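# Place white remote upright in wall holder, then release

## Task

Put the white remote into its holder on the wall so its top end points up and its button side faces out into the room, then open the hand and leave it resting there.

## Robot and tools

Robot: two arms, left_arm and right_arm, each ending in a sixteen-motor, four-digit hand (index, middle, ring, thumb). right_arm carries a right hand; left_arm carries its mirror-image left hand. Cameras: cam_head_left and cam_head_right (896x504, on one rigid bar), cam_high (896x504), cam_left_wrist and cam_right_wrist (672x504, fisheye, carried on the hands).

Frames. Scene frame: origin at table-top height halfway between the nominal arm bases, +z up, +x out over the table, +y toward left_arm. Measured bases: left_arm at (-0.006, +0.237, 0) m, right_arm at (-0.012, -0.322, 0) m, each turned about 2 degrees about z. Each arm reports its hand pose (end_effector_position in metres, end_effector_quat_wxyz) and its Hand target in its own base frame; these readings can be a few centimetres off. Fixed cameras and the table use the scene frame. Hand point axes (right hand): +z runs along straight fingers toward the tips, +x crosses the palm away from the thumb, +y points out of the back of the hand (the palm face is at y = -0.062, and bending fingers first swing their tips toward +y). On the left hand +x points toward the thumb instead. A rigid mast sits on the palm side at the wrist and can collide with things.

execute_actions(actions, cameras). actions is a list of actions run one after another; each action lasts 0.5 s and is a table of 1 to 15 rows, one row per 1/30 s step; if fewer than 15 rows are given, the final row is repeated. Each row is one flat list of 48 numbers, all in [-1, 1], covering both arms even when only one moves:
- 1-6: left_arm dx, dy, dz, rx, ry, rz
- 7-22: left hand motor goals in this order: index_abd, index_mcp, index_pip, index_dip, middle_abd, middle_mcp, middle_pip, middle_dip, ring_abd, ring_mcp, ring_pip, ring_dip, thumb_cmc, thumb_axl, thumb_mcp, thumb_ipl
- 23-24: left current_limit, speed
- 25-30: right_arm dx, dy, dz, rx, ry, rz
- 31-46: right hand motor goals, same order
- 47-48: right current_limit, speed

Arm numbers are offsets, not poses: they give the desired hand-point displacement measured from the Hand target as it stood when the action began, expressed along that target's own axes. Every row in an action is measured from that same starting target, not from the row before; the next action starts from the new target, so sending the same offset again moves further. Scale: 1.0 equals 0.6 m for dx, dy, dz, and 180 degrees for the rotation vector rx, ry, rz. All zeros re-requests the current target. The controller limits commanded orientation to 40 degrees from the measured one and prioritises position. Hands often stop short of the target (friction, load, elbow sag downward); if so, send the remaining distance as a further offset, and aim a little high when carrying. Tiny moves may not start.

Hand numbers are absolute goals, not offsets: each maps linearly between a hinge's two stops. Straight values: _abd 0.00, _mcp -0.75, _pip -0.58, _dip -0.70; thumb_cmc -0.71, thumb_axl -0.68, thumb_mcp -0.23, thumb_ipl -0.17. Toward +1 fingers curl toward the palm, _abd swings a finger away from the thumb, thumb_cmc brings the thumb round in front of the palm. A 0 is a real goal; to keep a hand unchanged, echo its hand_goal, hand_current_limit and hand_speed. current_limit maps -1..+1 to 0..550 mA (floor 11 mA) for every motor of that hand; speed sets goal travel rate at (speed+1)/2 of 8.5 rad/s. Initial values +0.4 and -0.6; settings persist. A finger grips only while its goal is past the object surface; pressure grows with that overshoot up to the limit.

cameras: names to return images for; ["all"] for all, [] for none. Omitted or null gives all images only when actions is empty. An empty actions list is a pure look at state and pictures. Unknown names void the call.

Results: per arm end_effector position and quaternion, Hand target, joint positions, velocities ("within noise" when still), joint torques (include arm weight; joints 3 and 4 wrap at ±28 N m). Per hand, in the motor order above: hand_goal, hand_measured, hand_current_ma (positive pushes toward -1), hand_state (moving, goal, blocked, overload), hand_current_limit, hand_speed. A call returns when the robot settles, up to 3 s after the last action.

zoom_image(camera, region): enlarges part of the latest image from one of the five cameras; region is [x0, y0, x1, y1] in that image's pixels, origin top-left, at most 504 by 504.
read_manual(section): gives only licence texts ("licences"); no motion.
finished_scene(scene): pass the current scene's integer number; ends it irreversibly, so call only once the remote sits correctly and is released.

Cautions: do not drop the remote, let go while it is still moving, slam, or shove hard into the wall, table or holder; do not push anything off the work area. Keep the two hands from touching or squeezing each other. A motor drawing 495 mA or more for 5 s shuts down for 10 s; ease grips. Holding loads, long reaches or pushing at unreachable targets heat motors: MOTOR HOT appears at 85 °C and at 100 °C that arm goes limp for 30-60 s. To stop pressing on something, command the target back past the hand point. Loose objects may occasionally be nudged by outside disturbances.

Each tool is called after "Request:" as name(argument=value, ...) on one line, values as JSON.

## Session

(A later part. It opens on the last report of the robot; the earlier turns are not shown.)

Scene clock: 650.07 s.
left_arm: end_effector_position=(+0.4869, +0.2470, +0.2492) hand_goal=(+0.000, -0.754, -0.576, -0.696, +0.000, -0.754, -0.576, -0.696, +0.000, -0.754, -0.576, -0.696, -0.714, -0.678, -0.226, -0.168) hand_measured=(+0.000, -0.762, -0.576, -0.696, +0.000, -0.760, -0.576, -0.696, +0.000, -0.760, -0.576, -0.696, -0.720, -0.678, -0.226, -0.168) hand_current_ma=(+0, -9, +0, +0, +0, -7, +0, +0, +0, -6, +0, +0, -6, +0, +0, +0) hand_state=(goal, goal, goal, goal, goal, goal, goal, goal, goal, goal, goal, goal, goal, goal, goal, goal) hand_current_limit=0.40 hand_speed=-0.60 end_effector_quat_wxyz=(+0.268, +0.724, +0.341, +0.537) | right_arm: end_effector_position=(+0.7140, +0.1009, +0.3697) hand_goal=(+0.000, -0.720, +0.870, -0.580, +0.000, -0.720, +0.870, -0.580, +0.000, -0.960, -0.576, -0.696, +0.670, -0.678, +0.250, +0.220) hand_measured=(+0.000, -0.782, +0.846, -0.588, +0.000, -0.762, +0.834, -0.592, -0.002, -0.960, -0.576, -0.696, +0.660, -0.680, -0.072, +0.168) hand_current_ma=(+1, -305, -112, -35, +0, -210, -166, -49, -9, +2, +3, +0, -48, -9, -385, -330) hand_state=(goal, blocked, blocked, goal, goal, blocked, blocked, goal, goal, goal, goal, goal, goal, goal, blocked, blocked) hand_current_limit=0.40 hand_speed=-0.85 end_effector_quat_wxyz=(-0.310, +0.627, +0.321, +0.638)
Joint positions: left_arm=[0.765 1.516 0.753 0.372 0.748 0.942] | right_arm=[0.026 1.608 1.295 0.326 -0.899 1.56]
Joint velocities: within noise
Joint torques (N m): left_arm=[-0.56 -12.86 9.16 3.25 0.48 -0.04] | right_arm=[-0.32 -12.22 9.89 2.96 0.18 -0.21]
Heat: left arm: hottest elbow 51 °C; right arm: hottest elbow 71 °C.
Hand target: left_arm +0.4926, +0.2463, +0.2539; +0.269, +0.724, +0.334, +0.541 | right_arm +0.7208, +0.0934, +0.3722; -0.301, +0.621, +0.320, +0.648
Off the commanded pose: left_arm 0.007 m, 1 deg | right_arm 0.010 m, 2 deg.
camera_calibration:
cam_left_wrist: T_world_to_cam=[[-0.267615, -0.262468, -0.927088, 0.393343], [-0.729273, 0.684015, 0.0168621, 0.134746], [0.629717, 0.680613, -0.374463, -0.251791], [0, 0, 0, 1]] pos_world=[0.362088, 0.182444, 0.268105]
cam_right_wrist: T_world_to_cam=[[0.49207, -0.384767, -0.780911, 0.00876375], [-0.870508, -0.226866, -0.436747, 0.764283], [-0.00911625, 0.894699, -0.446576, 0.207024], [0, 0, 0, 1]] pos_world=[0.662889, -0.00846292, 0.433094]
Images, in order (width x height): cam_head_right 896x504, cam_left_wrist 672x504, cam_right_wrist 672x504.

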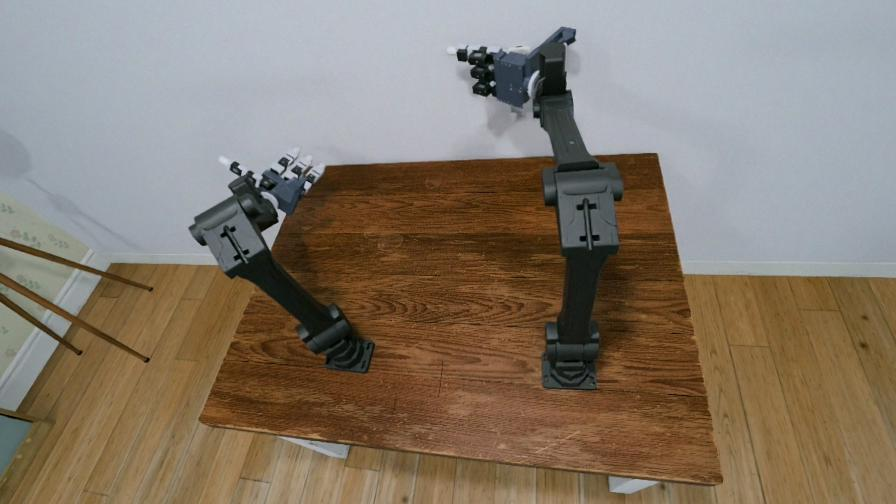

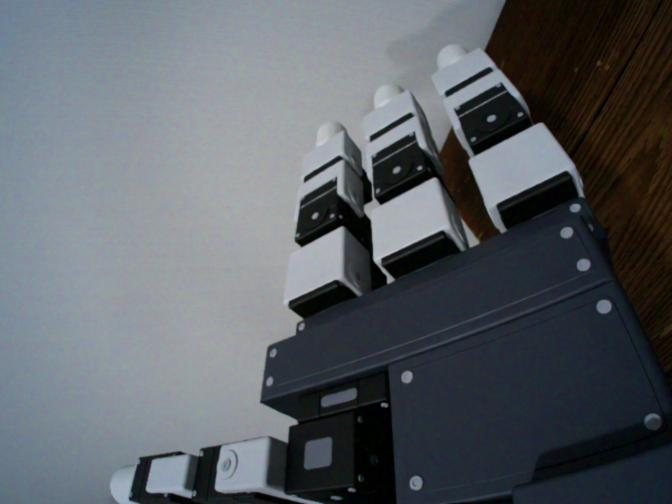

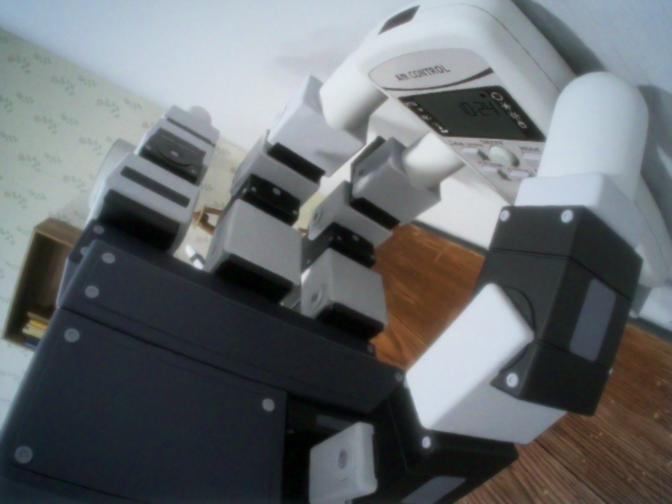

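Request:
zoom_image(camera="cam_head_right", region=[500, 35, 545, 65])

Request:
zoom_image(camera="cam_head_right", region=[500, 95, 545, 125])

Scaled by 11.200 from the camera's 896x504 image, which has a finer 1280x720 frame.

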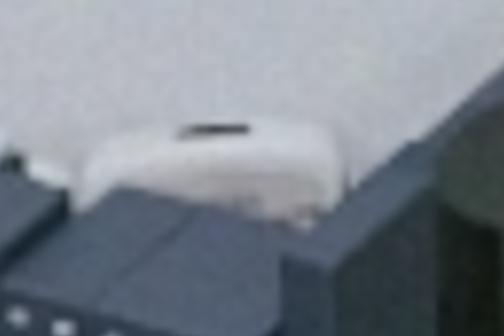

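Scaled by 11.200 from the camera's 896x504 image, which has a finer 1280x720 frame.

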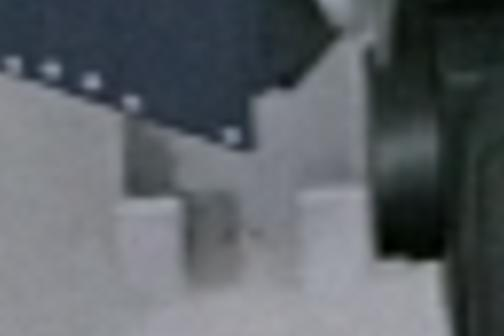

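Request:
execute_actions(actions=[[[0,0,0,0,0,0,0,-0.754,-0.576,-0.696,0,-0.754,-0.576,-0.696,0,-0.754,-0.576,-0.696,-0.714,-0.678,-0.226,-0.168,0.4,-0.6,-0.0249,-0.0097,0.0032,0,0,0,0,-0.72,0.87,-0.58,0,-0.72,0.87,-0.58,0,-0.959,-0.576,-0.696,0.671,-0.678,0.25,0.22,0.4,-0.85]]], cameras=["cam_high","cam_head_right"])

Request:
zoom_image(camera="cam_high", region=[460, 325, 520, 405])

Request:
zoom_image(camera="cam_head_right", region=[500, 35, 545, 65])

Scene clock: 691.80 s.
left_arm: end_effector_position=(+0.4869, +0.2470, +0.2492) hand_goal=(+0.000, -0.754, -0.576, -0.696, +0.000, -0.754, -0.576, -0.696, +0.000, -0.754, -0.576, -0.696, -0.714, -0.678, -0.226, -0.168) hand_measured=(+0.000, -0.762, -0.576, -0.696, +0.000, -0.760, -0.576, -0.696, +0.000, -0.760, -0.576, -0.696, -0.720, -0.678, -0.226, -0.168) hand_current_ma=(+0, -9, +0, +0, +0, -7, +0, +0, +0, -6, +0, +0, -6, +0, +0, +0) hand_state=(goal, goal, goal, goal, goal, goal, goal, goal, goal, goal, goal, goal, goal, goal, goal, goal) hand_current_limit=0.40 hand_speed=-0.60 end_effector_quat_wxyz=(+0.268, +0.724, +0.341, +0.537) | right_arm: end_effector_position=(+0.7147, +0.0995, +0.3436) hand_goal=(+0.000, -0.720, +0.870, -0.580, +0.000, -0.720, +0.870, -0.580, +0.000, -0.960, -0.576, -0.696, +0.670, -0.678, +0.250, +0.220) hand_measured=(+0.000, -0.782, +0.846, -0.590, +0.000, -0.762, +0.834, -0.592, -0.002, -0.960, -0.576, -0.696, +0.656, -0.680, -0.072, +0.168) hand_current_ma=(+1, -305, -112, -40, +0, -210, -166, -49, -9, +2, +3, +0, -58, -12, -385, -330) hand_state=(goal, blocked, blocked, goal, goal, blocked, blocked, goal, goal, goal, goal, goal, goal, goal, blocked, blocked) hand_current_limit=0.40 hand_speed=-0.85 end_effector_quat_wxyz=(-0.310, +0.634, +0.315, +0.634)
Joint positions: left_arm=[0.765 1.516 0.753 0.372 0.748 0.942] | right_arm=[0.026 1.628 1.259 0.364 -0.89 1.56]
Joint torques (N m): left_arm=[-0.91 -12.69 9.16 3.29 0.45 -0.03] | right_arm=[0.5 -13.27 9.85 3.1 0.19 -0.21]
Heat: left arm: hottest elbow 51 °C; right arm: hottest elbow 69 °C.
Hand target: left_arm +0.4926, +0.2463, +0.2539; +0.269, +0.724, +0.334, +0.541 | right_arm +0.7180, +0.0983, +0.3573; -0.301, +0.621, +0.321, +0.648
Off the commanded pose: left_arm 0.007 m, 1 deg | right_arm 0.014 m, 2 deg.
Images, in order (width x height): cam_head_right 896x504, cam_high 896x504.

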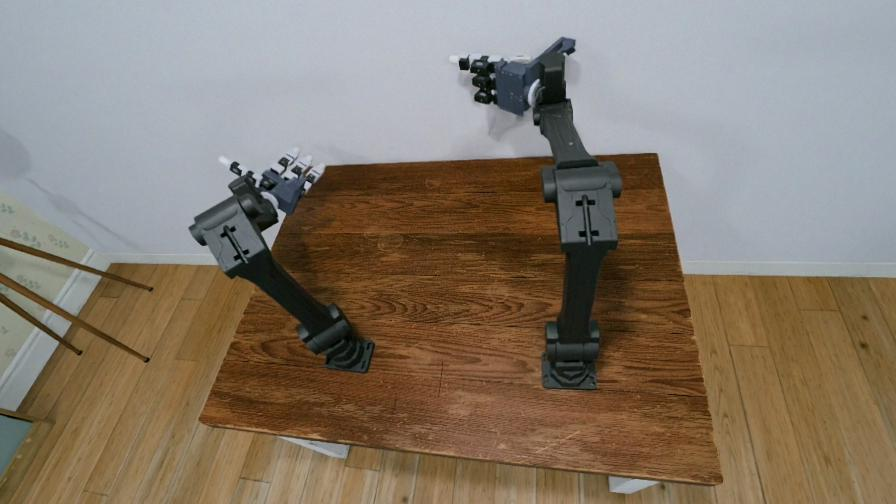

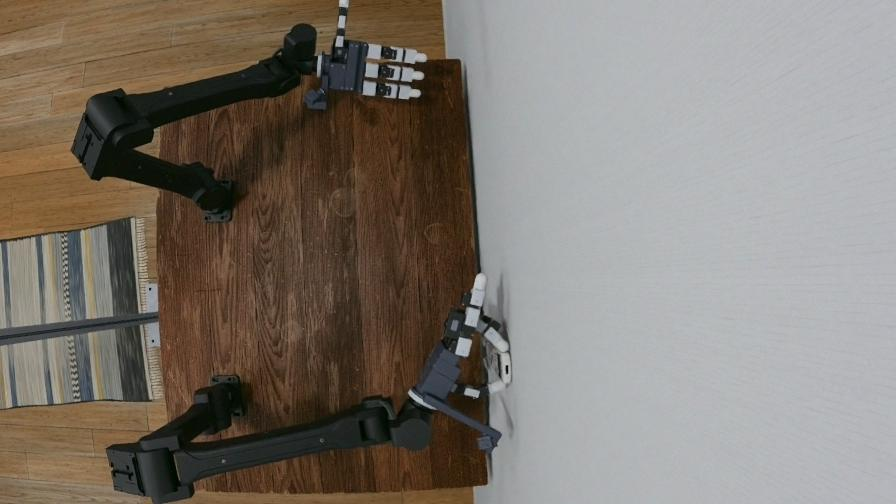

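Scaled by 6.300 from the camera's 896x504 image, which has a finer 1280x720 frame.

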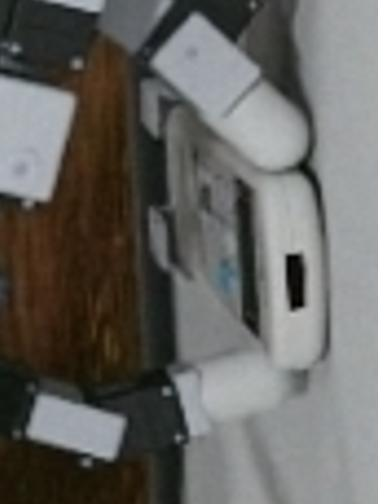

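Scaled by 11.200 from the camera's 896x504 image, which has a finer 1280x720 frame.

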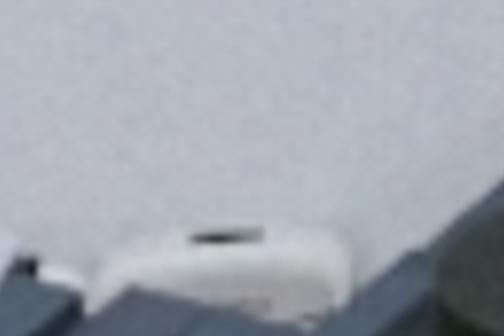

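Request:
zoom_image(camera="cam_high", region=[478, 335, 498, 375])

Request:
zoom_image(camera="cam_head_right", region=[500, 95, 545, 125])

Scaled by 12.600 from the camera's 896x504 image, which has a finer 1280x720 frame.

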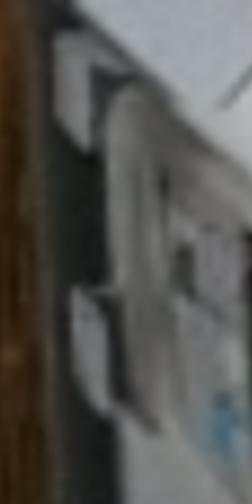

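Scaled by 11.200 from the camera's 896x504 image, which has a finer 1280x720 frame.

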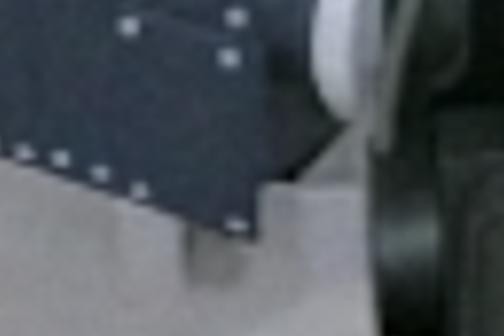

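Request:
execute_actions(actions=[[[0,0,0,0,0,0,0,-0.754,-0.576,-0.696,0,-0.754,-0.576,-0.696,0,-0.754,-0.576,-0.696,-0.714,-0.678,-0.226,-0.168,0.4,-0.6,-0.0199,-0.0082,0.0043,0,0,0,0,-0.72,0.87,-0.58,0,-0.72,0.87,-0.58,0,-0.959,-0.576,-0.696,0.671,-0.678,0.25,0.22,0.4,-0.85]]], cameras=["cam_high","cam_head_right"])

Request:
zoom_image(camera="cam_high", region=[460, 325, 520, 405])

Request:
zoom_image(camera="cam_high", region=[478, 335, 498, 375])

Scene clock: 714.20 s.
left_arm: end_effector_position=(+0.4869, +0.2470, +0.2492) hand_goal=(+0.000, -0.754, -0.576, -0.696, +0.000, -0.754, -0.576, -0.696, +0.000, -0.754, -0.576, -0.696, -0.714, -0.678, -0.226, -0.168) hand_measured=(+0.000, -0.762, -0.576, -0.696, +0.000, -0.760, -0.576, -0.696, +0.000, -0.760, -0.576, -0.696, -0.720, -0.678, -0.226, -0.168) hand_current_ma=(+0, -9, +0, +0, +0, -7, +0, +0, +0, -6, +0, +0, -6, +0, +0, +0) hand_state=(goal, goal, goal, goal, goal, goal, goal, goal, goal, goal, goal, goal, goal, goal, goal, goal) hand_current_limit=0.40 hand_speed=-0.60 end_effector_quat_wxyz=(+0.268, +0.724, +0.341, +0.537) | right_arm: end_effector_position=(+0.7145, +0.0975, +0.3338) hand_goal=(+0.000, -0.720, +0.870, -0.580, +0.000, -0.720, +0.870, -0.580, +0.000, -0.960, -0.576, -0.696, +0.670, -0.678, +0.250, +0.220) hand_measured=(+0.000, -0.782, +0.844, -0.590, +0.000, -0.762, +0.834, -0.592, -0.002, -0.960, -0.576, -0.696, +0.656, -0.680, -0.072, +0.168) hand_current_ma=(+1, -305, -115, -47, +0, -210, -166, -49, -9, +2, +3, +0, -59, -12, -385, -330) hand_state=(goal, blocked, blocked, goal, goal, blocked, blocked, goal, goal, goal, goal, goal, goal, goal, blocked, blocked) hand_current_limit=0.40 hand_speed=-0.85 end_effector_quat_wxyz=(-0.306, +0.635, +0.312, +0.637)
Joint positions: left_arm=[0.765 1.516 0.753 0.372 0.748 0.942] | right_arm=[0.026 1.636 1.238 0.397 -0.879 1.56]
Joint torques (N m): left_arm=[-0.62 -12.45 9.17 3.22 0.46 0] | right_arm=[1.32 -13.27 9.58 3.02 0.13 -0.22]
Heat: left arm: hottest elbow 51 °C; right arm: hottest elbow 66 °C.
Hand target: left_arm +0.4926, +0.2463, +0.2539; +0.269, +0.724, +0.334, +0.541 | right_arm +0.7163, +0.1033, +0.3452; -0.301, +0.621, +0.321, +0.648
Off the commanded pose: left_arm 0.007 m, 1 deg | right_arm 0.013 m, 2 deg.
Images, in order (width x height): cam_head_right 896x504, cam_high 896x504.

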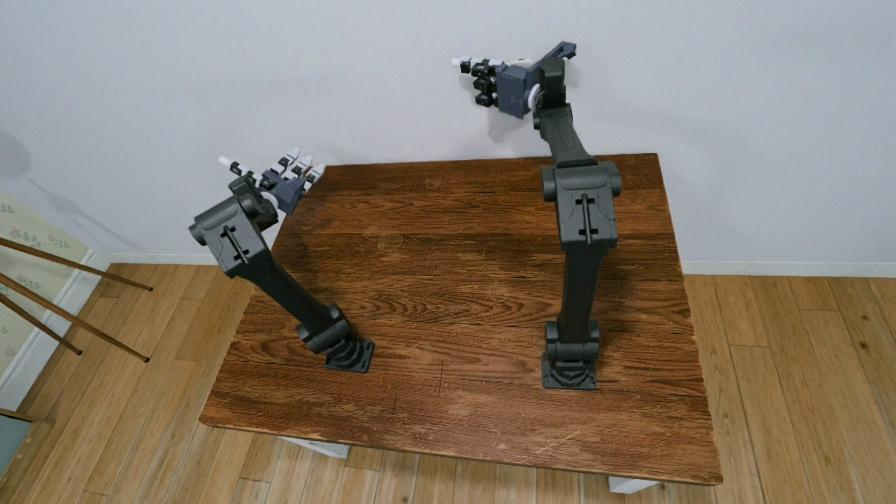

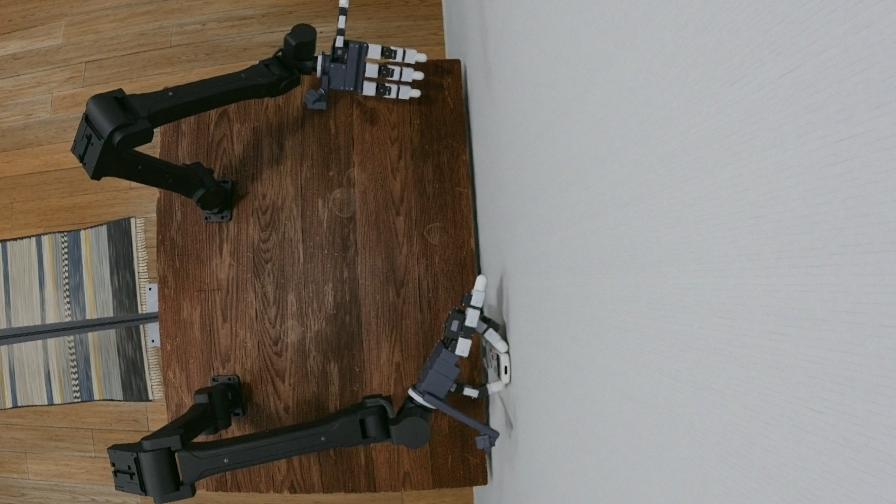

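Scaled by 6.300 from the camera's 896x504 image, which has a finer 1280x720 frame.

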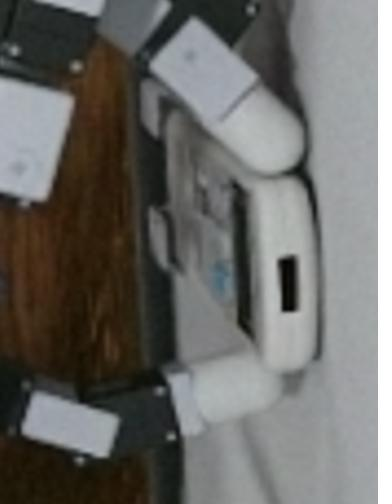

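Scaled by 12.600 from the camera's 896x504 image, which has a finer 1280x720 frame.

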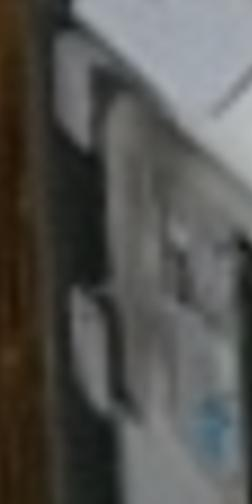

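Request:
zoom_image(camera="cam_head_right", region=[500, 45, 545, 75])

Scaled by 11.200 from the camera's 896x504 image, which has a finer 1280x720 frame.

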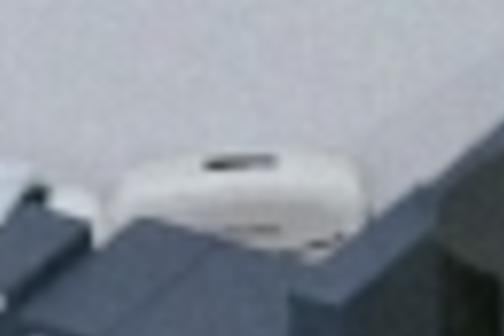

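Request:
execute_actions(actions=[[[0,0,0,0,0,0,0,-0.754,-0.576,-0.696,0,-0.754,-0.576,-0.696,0,-0.754,-0.576,-0.696,-0.714,-0.678,-0.226,-0.168,0.4,-0.6,0,-0.0046,0.0059,0,0,0,0,-0.72,0.87,-0.58,0,-0.72,0.87,-0.58,0,-0.959,-0.576,-0.696,0.671,-0.678,0.25,0.22,0.4,-0.85]]], cameras=["cam_high","cam_head_right"])

Request:
zoom_image(camera="cam_high", region=[460, 325, 520, 405])

Request:
zoom_image(camera="cam_head_right", region=[500, 45, 545, 75])

Scene clock: 728.77 s.
left_arm: end_effector_position=(+0.4869, +0.2470, +0.2492) hand_goal=(+0.000, -0.754, -0.576, -0.696, +0.000, -0.754, -0.576, -0.696, +0.000, -0.754, -0.576, -0.696, -0.714, -0.678, -0.226, -0.168) hand_measured=(+0.000, -0.762, -0.576, -0.696, +0.000, -0.760, -0.576, -0.696, +0.000, -0.760, -0.576, -0.696, -0.720, -0.678, -0.226, -0.168) hand_current_ma=(+0, -9, +0, +0, +0, -7, +0, +0, +0, -6, +0, +0, -6, +0, +0, +0) hand_state=(goal, goal, goal, goal, goal, goal, goal, goal, goal, goal, goal, goal, goal, goal, goal, goal) hand_current_limit=0.40 hand_speed=-0.60 end_effector_quat_wxyz=(+0.268, +0.724, +0.341, +0.537) | right_arm: end_effector_position=(+0.7149, +0.0975, +0.3338) hand_goal=(+0.000, -0.720, +0.870, -0.580, +0.000, -0.720, +0.870, -0.580, +0.000, -0.960, -0.576, -0.696, +0.670, -0.678, +0.250, +0.220) hand_measured=(+0.000, -0.782, +0.844, -0.590, +0.000, -0.762, +0.834, -0.592, -0.002, -0.960, -0.576, -0.696, +0.656, -0.680, -0.072, +0.168) hand_current_ma=(+1, -305, -115, -47, +0, -210, -166, -49, -9, +2, +3, +0, -59, -12, -385, -330) hand_state=(goal, blocked, blocked, goal, goal, blocked, blocked, goal, goal, goal, goal, goal, goal, goal, blocked, blocked) hand_current_limit=0.40 hand_speed=-0.85 end_effector_quat_wxyz=(-0.304, +0.635, +0.311, +0.638)
Joint positions: left_arm=[0.765 1.516 0.753 0.372 0.748 0.942] | right_arm=[0.028 1.636 1.238 0.397 -0.873 1.56]
Joint torques (N m): left_arm=[-0.5 -12.92 9.05 3.29 0.46 0] | right_arm=[2.02 -13.22 9.61 3.03 0.18 -0.21]
Heat: left arm: hottest elbow 51 °C; right arm: hottest elbow 66 °C.
Hand target: left_arm +0.4926, +0.2463, +0.2539; +0.269, +0.724, +0.334, +0.541 | right_arm +0.7163, +0.1079, +0.3452; -0.301, +0.621, +0.321, +0.648
Off the commanded pose: left_arm 0.007 m, 1 deg | right_arm 0.015 m, 2 deg.
Images, in order (width x height): cam_head_right 896x504, cam_high 896x504.

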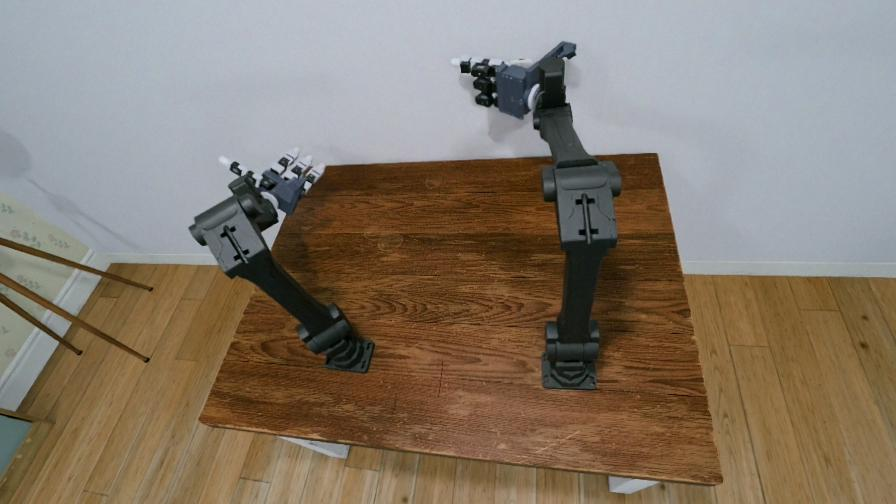

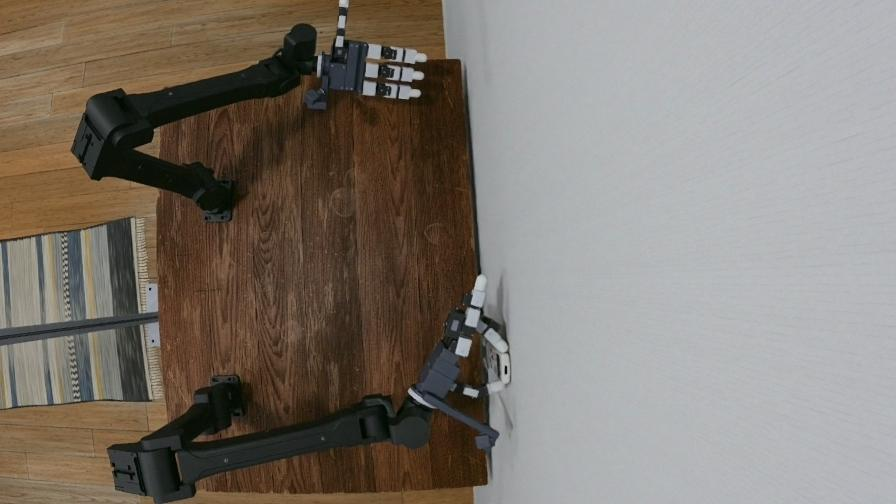

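Scaled by 6.300 from the camera's 896x504 image, which has a finer 1280x720 frame.

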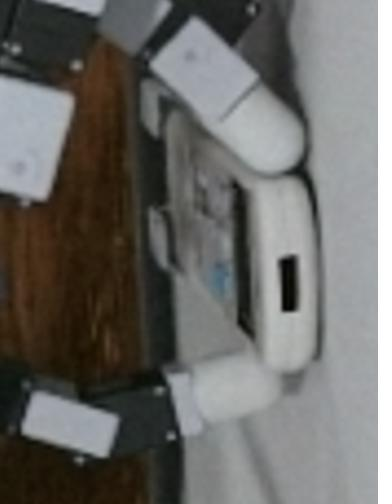

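Scaled by 11.200 from the camera's 896x504 image, which has a finer 1280x720 frame.

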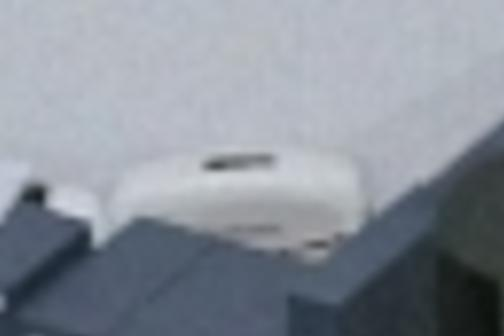

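Request:
execute_actions(actions=[[[0,0,0,0,0,0,0,-0.754,-0.576,-0.696,0,-0.754,-0.576,-0.696,0,-0.754,-0.576,-0.696,-0.714,-0.678,-0.226,-0.168,0.4,-0.6,0,-0.0041,0.0053,0,0,0,0,-0.72,0.87,-0.58,0,-0.72,0.87,-0.58,0,-0.959,-0.576,-0.696,0.671,-0.678,0.25,0.22,0.4,-0.85]]], cameras=[])

Scene clock: 734.03 s.
left_arm: end_effector_position=(+0.4869, +0.2470, +0.2492) hand_goal=(+0.000, -0.754, -0.576, -0.696, +0.000, -0.754, -0.576, -0.696, +0.000, -0.754, -0.576, -0.696, -0.714, -0.678, -0.226, -0.168) hand_measured=(+0.000, -0.762, -0.576, -0.696, +0.000, -0.760, -0.576, -0.696, +0.000, -0.760, -0.576, -0.696, -0.720, -0.678, -0.226, -0.168) hand_current_ma=(+0, -9, +0, +0, +0, -7, +0, +0, +0, -6, +0, +0, -6, +0, +0, +0) hand_state=(goal, goal, goal, goal, goal, goal, goal, goal, goal, goal, goal, goal, goal, goal, goal, goal) hand_current_limit=0.40 hand_speed=-0.60 end_effector_quat_wxyz=(+0.268, +0.724, +0.341, +0.537) | right_arm: end_effector_position=(+0.7147, +0.1010, +0.3333) hand_goal=(+0.000, -0.720, +0.870, -0.580, +0.000, -0.720, +0.870, -0.580, +0.000, -0.960, -0.576, -0.696, +0.670, -0.678, +0.250, +0.220) hand_measured=(+0.000, -0.782, +0.844, -0.590, +0.000, -0.762, +0.834, -0.592, -0.002, -0.960, -0.576, -0.696, +0.656, -0.680, -0.072, +0.168) hand_current_ma=(+1, -305, -115, -47, +0, -210, -166, -49, -9, +2, +3, +0, -59, -12, -385, -330) hand_state=(goal, blocked, blocked, goal, goal, blocked, blocked, goal, goal, goal, goal, goal, goal, goal, blocked, blocked) hand_current_limit=0.40 hand_speed=-0.85 end_effector_quat_wxyz=(-0.305, +0.636, +0.311, +0.638)
Joint positions: left_arm=[0.765 1.516 0.753 0.372 0.748 0.942] | right_arm=[0.034 1.636 1.237 0.397 -0.866 1.56]
Joint torques (N m): left_arm=[-0.73 -12.69 9.16 3.23 0.49 -0.05] | right_arm=[1.96 -13.22 9.7 3.04 0.23 -0.21]
Heat: left arm: hottest elbow 51 °C; right arm: hottest elbow 66 °C.
Hand target: left_arm +0.4926, +0.2463, +0.2539; +0.269, +0.724, +0.334, +0.541 | right_arm +0.7163, +0.1117, +0.3451; -0.301, +0.621, +0.320, +0.648
Off the commanded pose: left_arm 0.007 m, 1 deg | right_arm 0.016 m, 2 deg.
No camera images: "cameras" was empty.

Request:
execute_actions(actions=[[[0,0,0,0,0,0,0,-0.754,-0.576,-0.696,0,-0.754,-0.576,-0.696,0,-0.754,-0.576,-0.696,-0.714,-0.678,-0.226,-0.168,0.4,-0.6,-0.02,-0.0005,-0.0003,0,0,0,0,-0.72,0.87,-0.58,0,-0.72,0.87,-0.58,0,-0.959,-0.576,-0.696,0.671,-0.678,0.25,0.22,0.4,-0.85]]], cameras=["cam_high","cam_head_right"])

Request:
zoom_image(camera="cam_high", region=[460, 325, 520, 405])

Request:
zoom_image(camera="cam_head_right", region=[500, 45, 545, 75])

Scene clock: 739.20 s.
left_arm: end_effector_position=(+0.4869, +0.2470, +0.2492) hand_goal=(+0.000, -0.754, -0.576, -0.696, +0.000, -0.754, -0.576, -0.696, +0.000, -0.754, -0.576, -0.696, -0.714, -0.678, -0.226, -0.168) hand_measured=(+0.000, -0.762, -0.576, -0.696, +0.000, -0.760, -0.576, -0.696, +0.000, -0.760, -0.576, -0.696, -0.720, -0.678, -0.226, -0.168) hand_current_ma=(+0, -9, +0, +0, +0, -7, +0, +0, +0, -6, +0, +0, -6, +0, +0, +0) hand_state=(goal, goal, goal, goal, goal, goal, goal, goal, goal, goal, goal, goal, goal, goal, goal, goal) hand_current_limit=0.40 hand_speed=-0.60 end_effector_quat_wxyz=(+0.268, +0.724, +0.341, +0.537) | right_arm: end_effector_position=(+0.7149, +0.1011, +0.3222) hand_goal=(+0.000, -0.720, +0.870, -0.580, +0.000, -0.720, +0.870, -0.580, +0.000, -0.960, -0.576, -0.696, +0.670, -0.678, +0.250, +0.220) hand_measured=(+0.000, -0.782, +0.844, -0.590, +0.000, -0.762, +0.834, -0.592, -0.002, -0.960, -0.576, -0.696, +0.656, -0.680, -0.072, +0.168) hand_current_ma=(+1, -305, -115, -47, +0, -210, -166, -49, -9, +2, +3, +0, -59, -12, -385, -330) hand_state=(goal, blocked, blocked, goal, goal, blocked, blocked, goal, goal, goal, goal, goal, goal, goal, blocked, blocked) hand_current_limit=0.40 hand_speed=-0.85 end_effector_quat_wxyz=(-0.304, +0.636, +0.310, +0.638)
Joint positions: left_arm=[0.765 1.516 0.753 0.372 0.748 0.942] | right_arm=[0.035 1.648 1.22 0.427 -0.864 1.56]
Joint torques (N m): left_arm=[-0.62 -12.51 9.1 3.34 0.47 -0.01] | right_arm=[1.96 -13.16 9.52 3.07 0.13 -0.22]
Heat: left arm: hottest elbow 51 °C; right arm: hottest elbow 65 °C.
Hand target: left_arm +0.4926, +0.2463, +0.2539; +0.269, +0.724, +0.334, +0.541 | right_arm +0.7165, +0.1117, +0.3332; -0.301, +0.621, +0.321, +0.648
Off the commanded pose: left_arm 0.007 m, 1 deg | right_arm 0.015 m, 2 deg.
Images, in order (width x height): cam_head_right 896x504, cam_high 896x504.

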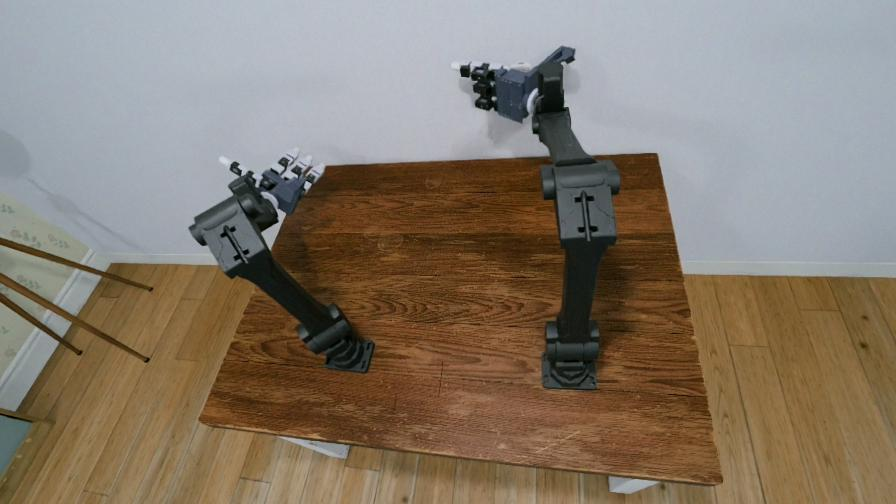

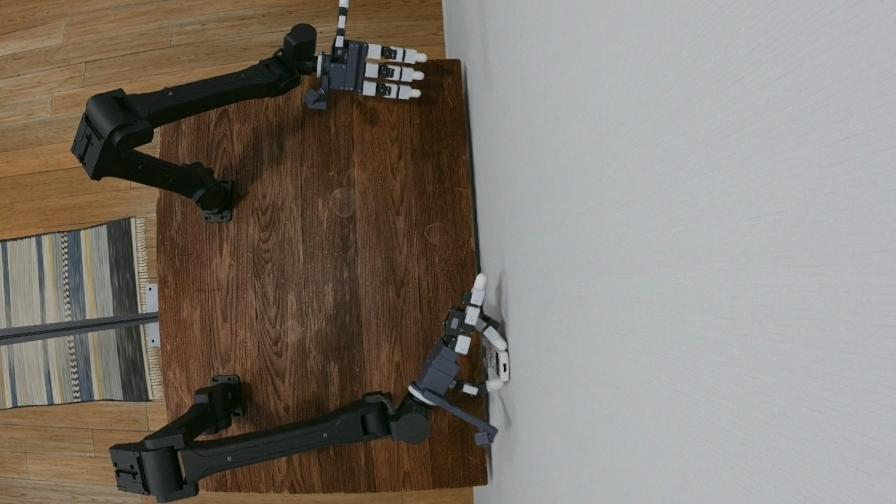

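Scaled by 6.300 from the camera's 896x504 image, which has a finer 1280x720 frame.

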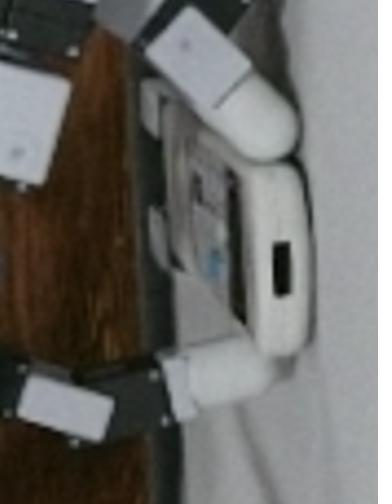

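Scaled by 11.200 from the camera's 896x504 image, which has a finer 1280x720 frame.

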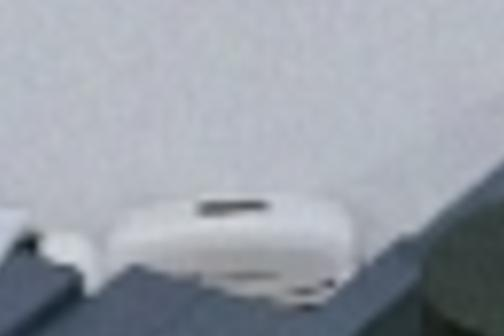

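Request:
execute_actions(actions=[[[0,0,0,0,0,0,0,-0.754,-0.576,-0.696,0,-0.754,-0.576,-0.696,0,-0.754,-0.576,-0.696,-0.714,-0.678,-0.226,-0.168,0.4,-0.6,-0.02,-0.0015,0.001,0,0,0,0,-0.72,0.87,-0.58,0,-0.72,0.87,-0.58,0,-0.959,-0.576,-0.696,0.671,-0.678,0.25,0.22,0.4,-0.85]]], cameras=["cam_high"])

Request:
zoom_image(camera="cam_high", region=[460, 325, 520, 405])

Scene clock: 746.97 s.
left_arm: end_effector_position=(+0.4869, +0.2470, +0.2492) hand_goal=(+0.000, -0.754, -0.576, -0.696, +0.000, -0.754, -0.576, -0.696, +0.000, -0.754, -0.576, -0.696, -0.714, -0.678, -0.226, -0.168) hand_measured=(+0.000, -0.762, -0.576, -0.696, +0.000, -0.760, -0.576, -0.696, +0.000, -0.760, -0.576, -0.696, -0.720, -0.678, -0.226, -0.168) hand_current_ma=(+0, -9, +0, +0, +0, -7, +0, +0, +0, -6, +0, +0, -6, +0, +0, +0) hand_state=(goal, goal, goal, goal, goal, goal, goal, goal, goal, goal, goal, goal, goal, goal, goal, goal) hand_current_limit=0.40 hand_speed=-0.60 end_effector_quat_wxyz=(+0.268, +0.724, +0.341, +0.537) | right_arm: end_effector_position=(+0.7148, +0.1020, +0.3128) hand_goal=(+0.000, -0.720, +0.870, -0.580, +0.000, -0.720, +0.870, -0.580, +0.000, -0.960, -0.576, -0.696, +0.670, -0.678, +0.250, +0.220) hand_measured=(+0.000, -0.782, +0.844, -0.590, +0.000, -0.762, +0.834, -0.592, -0.002, -0.960, -0.576, -0.696, +0.658, -0.680, -0.072, +0.168) hand_current_ma=(+1, -305, -115, -47, +0, -210, -166, -49, -9, +2, +3, +0, -55, -10, -385, -330) hand_state=(goal, blocked, blocked, goal, goal, blocked, blocked, goal, goal, goal, goal, goal, goal, goal, blocked, blocked) hand_current_limit=0.40 hand_speed=-0.85 end_effector_quat_wxyz=(-0.303, +0.634, +0.311, +0.640)
Joint positions: left_arm=[0.765 1.516 0.753 0.372 0.748 0.942] | right_arm=[0.036 1.659 1.205 0.458 -0.863 1.56]
Joint torques (N m): left_arm=[-0.79 -12.51 9.09 3.33 0.48 0] | right_arm=[1.9 -13.04 9.36 3.02 0.14 -0.22]
Heat: left arm: hottest elbow 51 °C; right arm: hottest elbow 65 °C.
Hand target: left_arm +0.4926, +0.2463, +0.2539; +0.269, +0.724, +0.334, +0.541 | right_arm +0.7167, +0.1126, +0.3210; -0.301, +0.621, +0.321, +0.648
Off the commanded pose: left_arm 0.007 m, 1 deg | right_arm 0.014 m, 2 deg.
Images, in order (width x height): cam_high 896x504.

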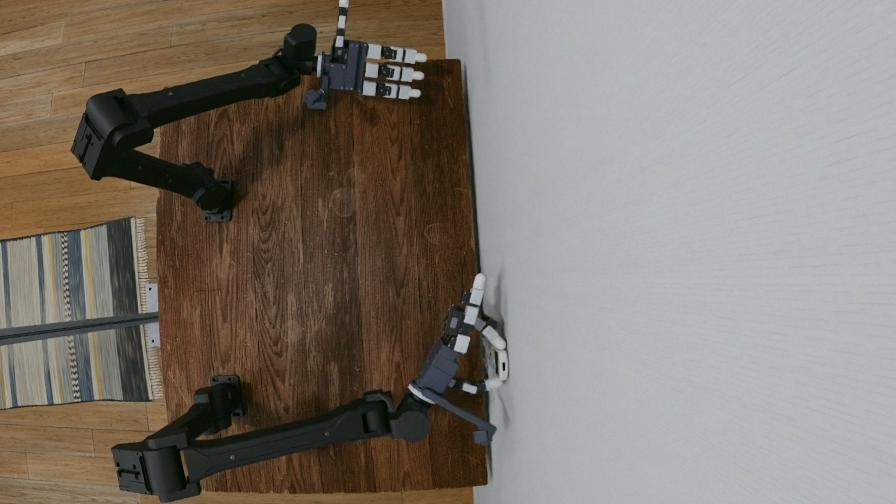

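Scaled by 6.300 from the camera's 896x504 image, which has a finer 1280x720 frame.

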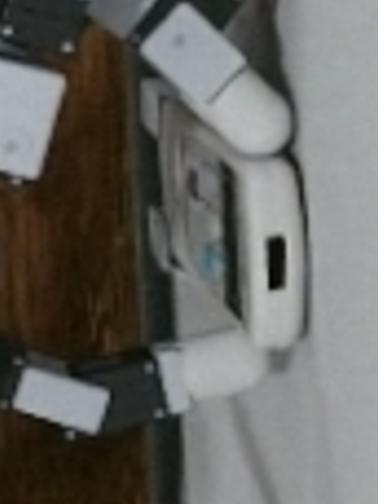

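Request:
zoom_image(camera="cam_high", region=[478, 335, 498, 375])

Scaled by 12.600 from the camera's 896x504 image, which has a finer 1280x720 frame.

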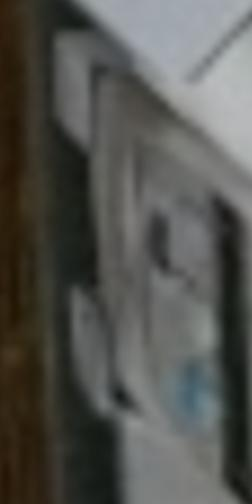

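Request:
execute_actions(actions=[[[0,0,0,0,0,0,0,-0.754,-0.576,-0.696,0,-0.754,-0.576,-0.696,0,-0.754,-0.576,-0.696,-0.714,-0.678,-0.226,-0.168,0.4,-0.6,-0.02,0,0,0,0,0,0,-0.72,0.87,-0.58,0,-0.72,0.87,-0.58,0,-0.959,-0.576,-0.696,0.671,-0.678,0.25,0.22,0.4,-0.85]]], cameras=["cam_high","cam_head_right"])

Request:
zoom_image(camera="cam_high", region=[460, 325, 520, 405])

Scene clock: 761.40 s.
left_arm: end_effector_position=(+0.4869, +0.2470, +0.2492) hand_goal=(+0.000, -0.754, -0.576, -0.696, +0.000, -0.754, -0.576, -0.696, +0.000, -0.754, -0.576, -0.696, -0.714, -0.678, -0.226, -0.168) hand_measured=(+0.000, -0.762, -0.576, -0.696, +0.000, -0.760, -0.576, -0.696, +0.000, -0.760, -0.576, -0.696, -0.720, -0.678, -0.226, -0.168) hand_current_ma=(+0, -9, +0, +0, +0, -7, +0, +0, +0, -6, +0, +0, -6, +0, +0, +0) hand_state=(goal, goal, goal, goal, goal, goal, goal, goal, goal, goal, goal, goal, goal, goal, goal, goal) hand_current_limit=0.40 hand_speed=-0.60 end_effector_quat_wxyz=(+0.268, +0.724, +0.341, +0.537) | right_arm: end_effector_position=(+0.7147, +0.1020, +0.3074) hand_goal=(+0.000, -0.720, +0.870, -0.580, +0.000, -0.720, +0.870, -0.580, +0.000, -0.960, -0.576, -0.696, +0.670, -0.678, +0.250, +0.220) hand_measured=(+0.000, -0.782, +0.846, -0.588, +0.000, -0.762, +0.834, -0.592, -0.002, -0.960, -0.576, -0.696, +0.660, -0.680, -0.074, +0.168) hand_current_ma=(+1, -305, -104, -36, +0, -210, -166, -49, -9, +2, +3, +0, -43, -7, -385, -330) hand_state=(goal, blocked, blocked, goal, goal, blocked, blocked, goal, goal, goal, goal, goal, goal, goal, blocked, blocked) hand_current_limit=0.40 hand_speed=-0.85 end_effector_quat_wxyz=(-0.302, +0.630, +0.313, +0.643)
Joint positions: left_arm=[0.765 1.516 0.753 0.372 0.748 0.942] | right_arm=[0.036 1.668 1.192 0.492 -0.863 1.56]
Joint torques (N m): left_arm=[-0.73 -12.98 9.17 3.23 0.49 -0.02] | right_arm=[1.96 -12.63 9.18 2.86 0.15 -0.22]
Heat: left arm: hottest elbow 51 °C; right arm: hottest elbow 65 °C.
Hand target: left_arm +0.4926, +0.2463, +0.2539; +0.269, +0.724, +0.334, +0.541 | right_arm +0.7173, +0.1125, +0.3091; -0.301, +0.621, +0.321, +0.648
Off the commanded pose: left_arm 0.007 m, 1 deg | right_arm 0.011 m, 1 deg.
Images, in order (width x height): cam_head_right 896x504, cam_high 896x504.

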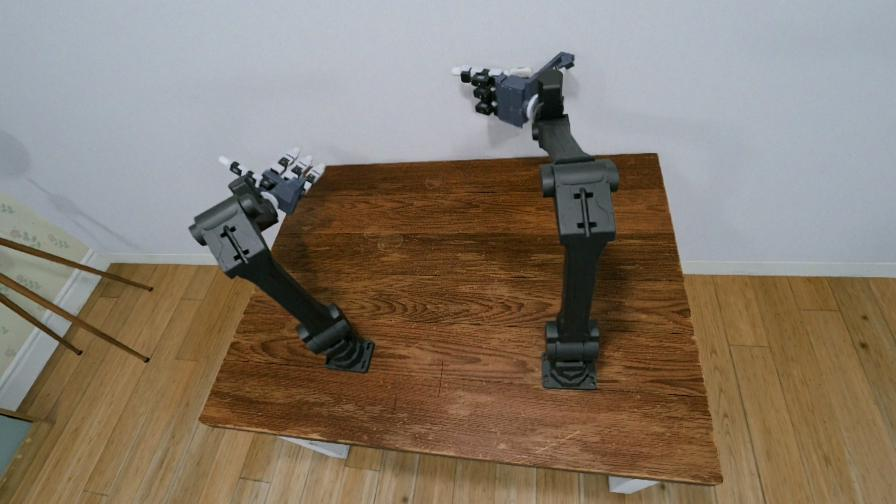

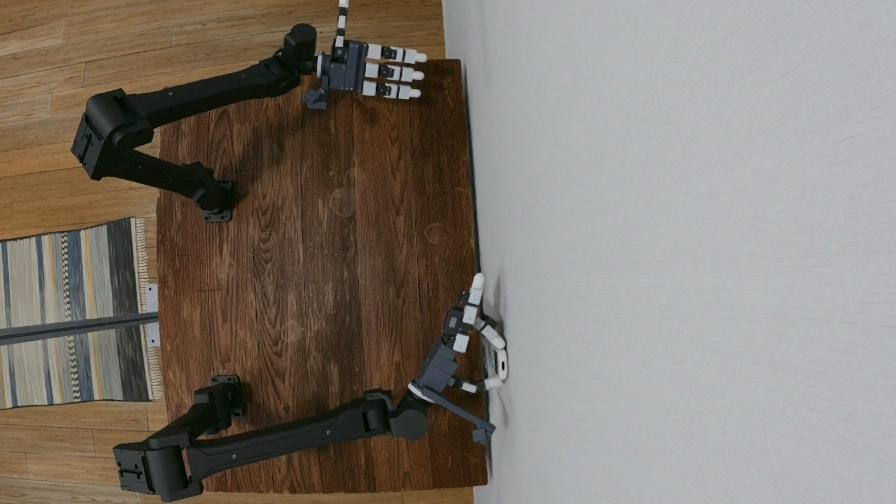

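Scaled by 6.300 from the camera's 896x504 image, which has a finer 1280x720 frame.

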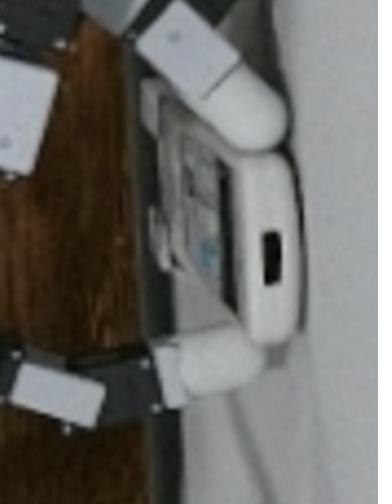

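Request:
zoom_image(camera="cam_high", region=[478, 335, 498, 375])

Request:
zoom_image(camera="cam_head_right", region=[500, 95, 545, 125])

Request:
zoom_image(camera="cam_head_right", region=[500, 45, 545, 75])

Scaled by 12.600 from the camera's 896x504 image, which has a finer 1280x720 frame.

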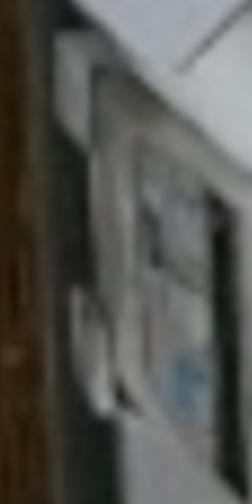

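Scaled by 11.200 from the camera's 896x504 image, which has a finer 1280x720 frame.

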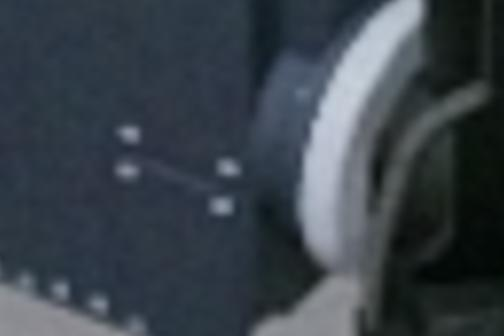

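Scaled by 11.200 from the camera's 896x504 image, which has a finer 1280x720 frame.

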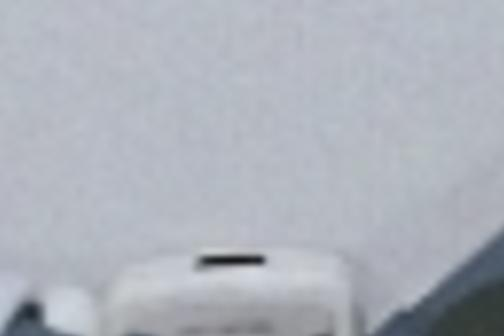

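Request:
execute_actions(actions=[[[0,0,0,0,0,0,0,-0.754,-0.576,-0.696,0,-0.754,-0.576,-0.696,0,-0.754,-0.576,-0.696,-0.714,-0.678,-0.226,-0.168,0.4,-0.6,-0.025,0,0,0,0,0,0,-0.72,0.87,-0.58,0,-0.72,0.87,-0.58,0,-0.959,-0.576,-0.696,0.671,-0.678,0.25,0.22,0.4,-0.85]]], cameras=["cam_high","cam_head_right"])

Request:
zoom_image(camera="cam_high", region=[460, 325, 520, 405])

Scene clock: 785.87 s.
left_arm: end_effector_position=(+0.4869, +0.2470, +0.2492) hand_goal=(+0.000, -0.754, -0.576, -0.696, +0.000, -0.754, -0.576, -0.696, +0.000, -0.754, -0.576, -0.696, -0.714, -0.678, -0.226, -0.168) hand_measured=(+0.000, -0.762, -0.576, -0.696, +0.000, -0.760, -0.576, -0.696, +0.000, -0.760, -0.576, -0.696, -0.720, -0.678, -0.226, -0.168) hand_current_ma=(+0, -9, +0, +0, +0, -7, +0, +0, +0, -6, +0, +0, -6, +0, +0, +0) hand_state=(goal, goal, goal, goal, goal, goal, goal, goal, goal, goal, goal, goal, goal, goal, goal, goal) hand_current_limit=0.40 hand_speed=-0.60 end_effector_quat_wxyz=(+0.268, +0.724, +0.341, +0.537) | right_arm: end_effector_position=(+0.7148, +0.1020, +0.2991) hand_goal=(+0.000, -0.720, +0.870, -0.580, +0.000, -0.720, +0.870, -0.580, +0.000, -0.960, -0.576, -0.696, +0.670, -0.678, +0.250, +0.220) hand_measured=(+0.000, -0.776, +0.850, -0.586, +0.000, -0.762, +0.834, -0.592, -0.002, -0.960, -0.576, -0.696, +0.668, -0.678, -0.076, +0.168) hand_current_ma=(+1, -281, -90, -27, +0, -210, -166, -49, -9, +2, +3, +0, -12, +2, -385, -330) hand_state=(goal, blocked, blocked, goal, goal, blocked, blocked, goal, goal, goal, goal, goal, goal, goal, blocked, blocked) hand_current_limit=0.40 hand_speed=-0.85 end_effector_quat_wxyz=(-0.300, +0.626, +0.314, +0.647)
Joint positions: left_arm=[0.765 1.516 0.753 0.372 0.748 0.942] | right_arm=[0.036 1.683 1.177 0.533 -0.863 1.56]
Joint torques (N m): left_arm=[-0.79 -12.86 9.07 3.28 0.45 -0.02] | right_arm=[1.96 -12.16 8.91 2.62 0.15 -0.22]
Heat: left arm: hottest elbow 51 °C; right arm: hottest elbow 63 °C.
Hand target: left_arm +0.4926, +0.2463, +0.2539; +0.269, +0.724, +0.334, +0.541 | right_arm +0.7180, +0.1124, +0.2941; -0.301, +0.621, +0.321, +0.648
Off the commanded pose: left_arm 0.007 m, 1 deg | right_arm 0.012 m, 1 deg.
Images, in order (width x height): cam_head_right 896x504, cam_high 896x504.

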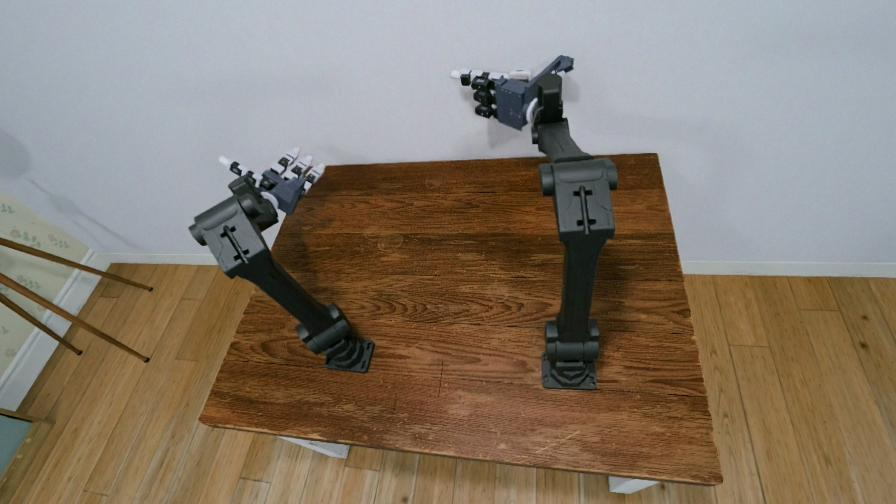

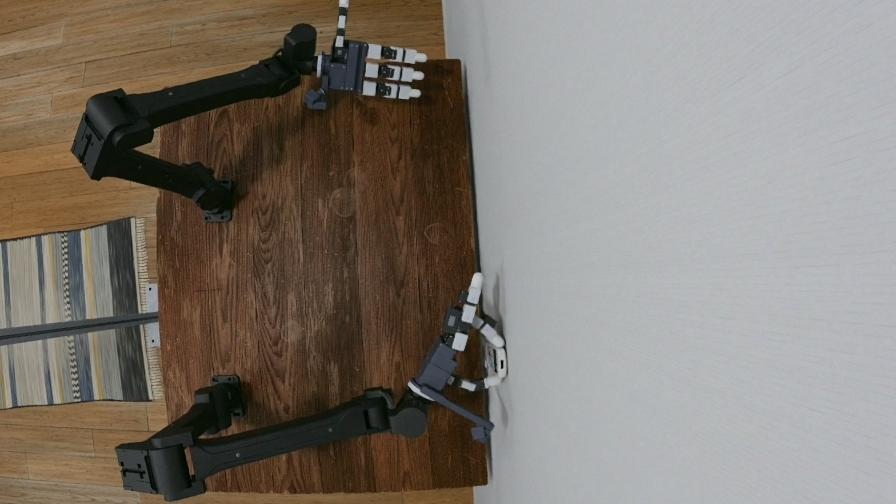

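Scaled by 6.300 from the camera's 896x504 image, which has a finer 1280x720 frame.

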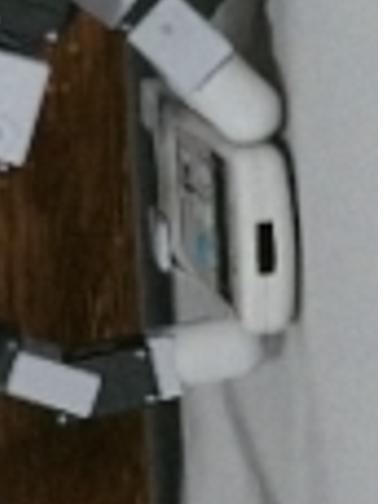

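Request:
zoom_image(camera="cam_head_right", region=[500, 55, 545, 85])

Request:
zoom_image(camera="cam_high", region=[478, 335, 498, 375])

Scaled by 11.200 from the camera's 896x504 image, which has a finer 1280x720 frame.

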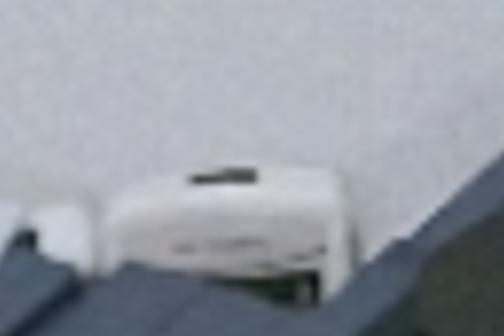

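Scaled by 12.600 from the camera's 896x504 image, which has a finer 1280x720 frame.

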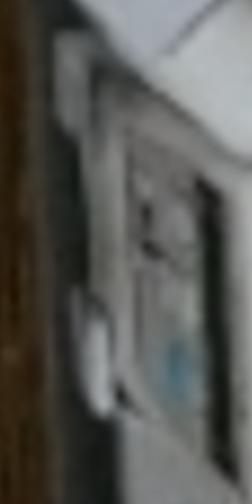

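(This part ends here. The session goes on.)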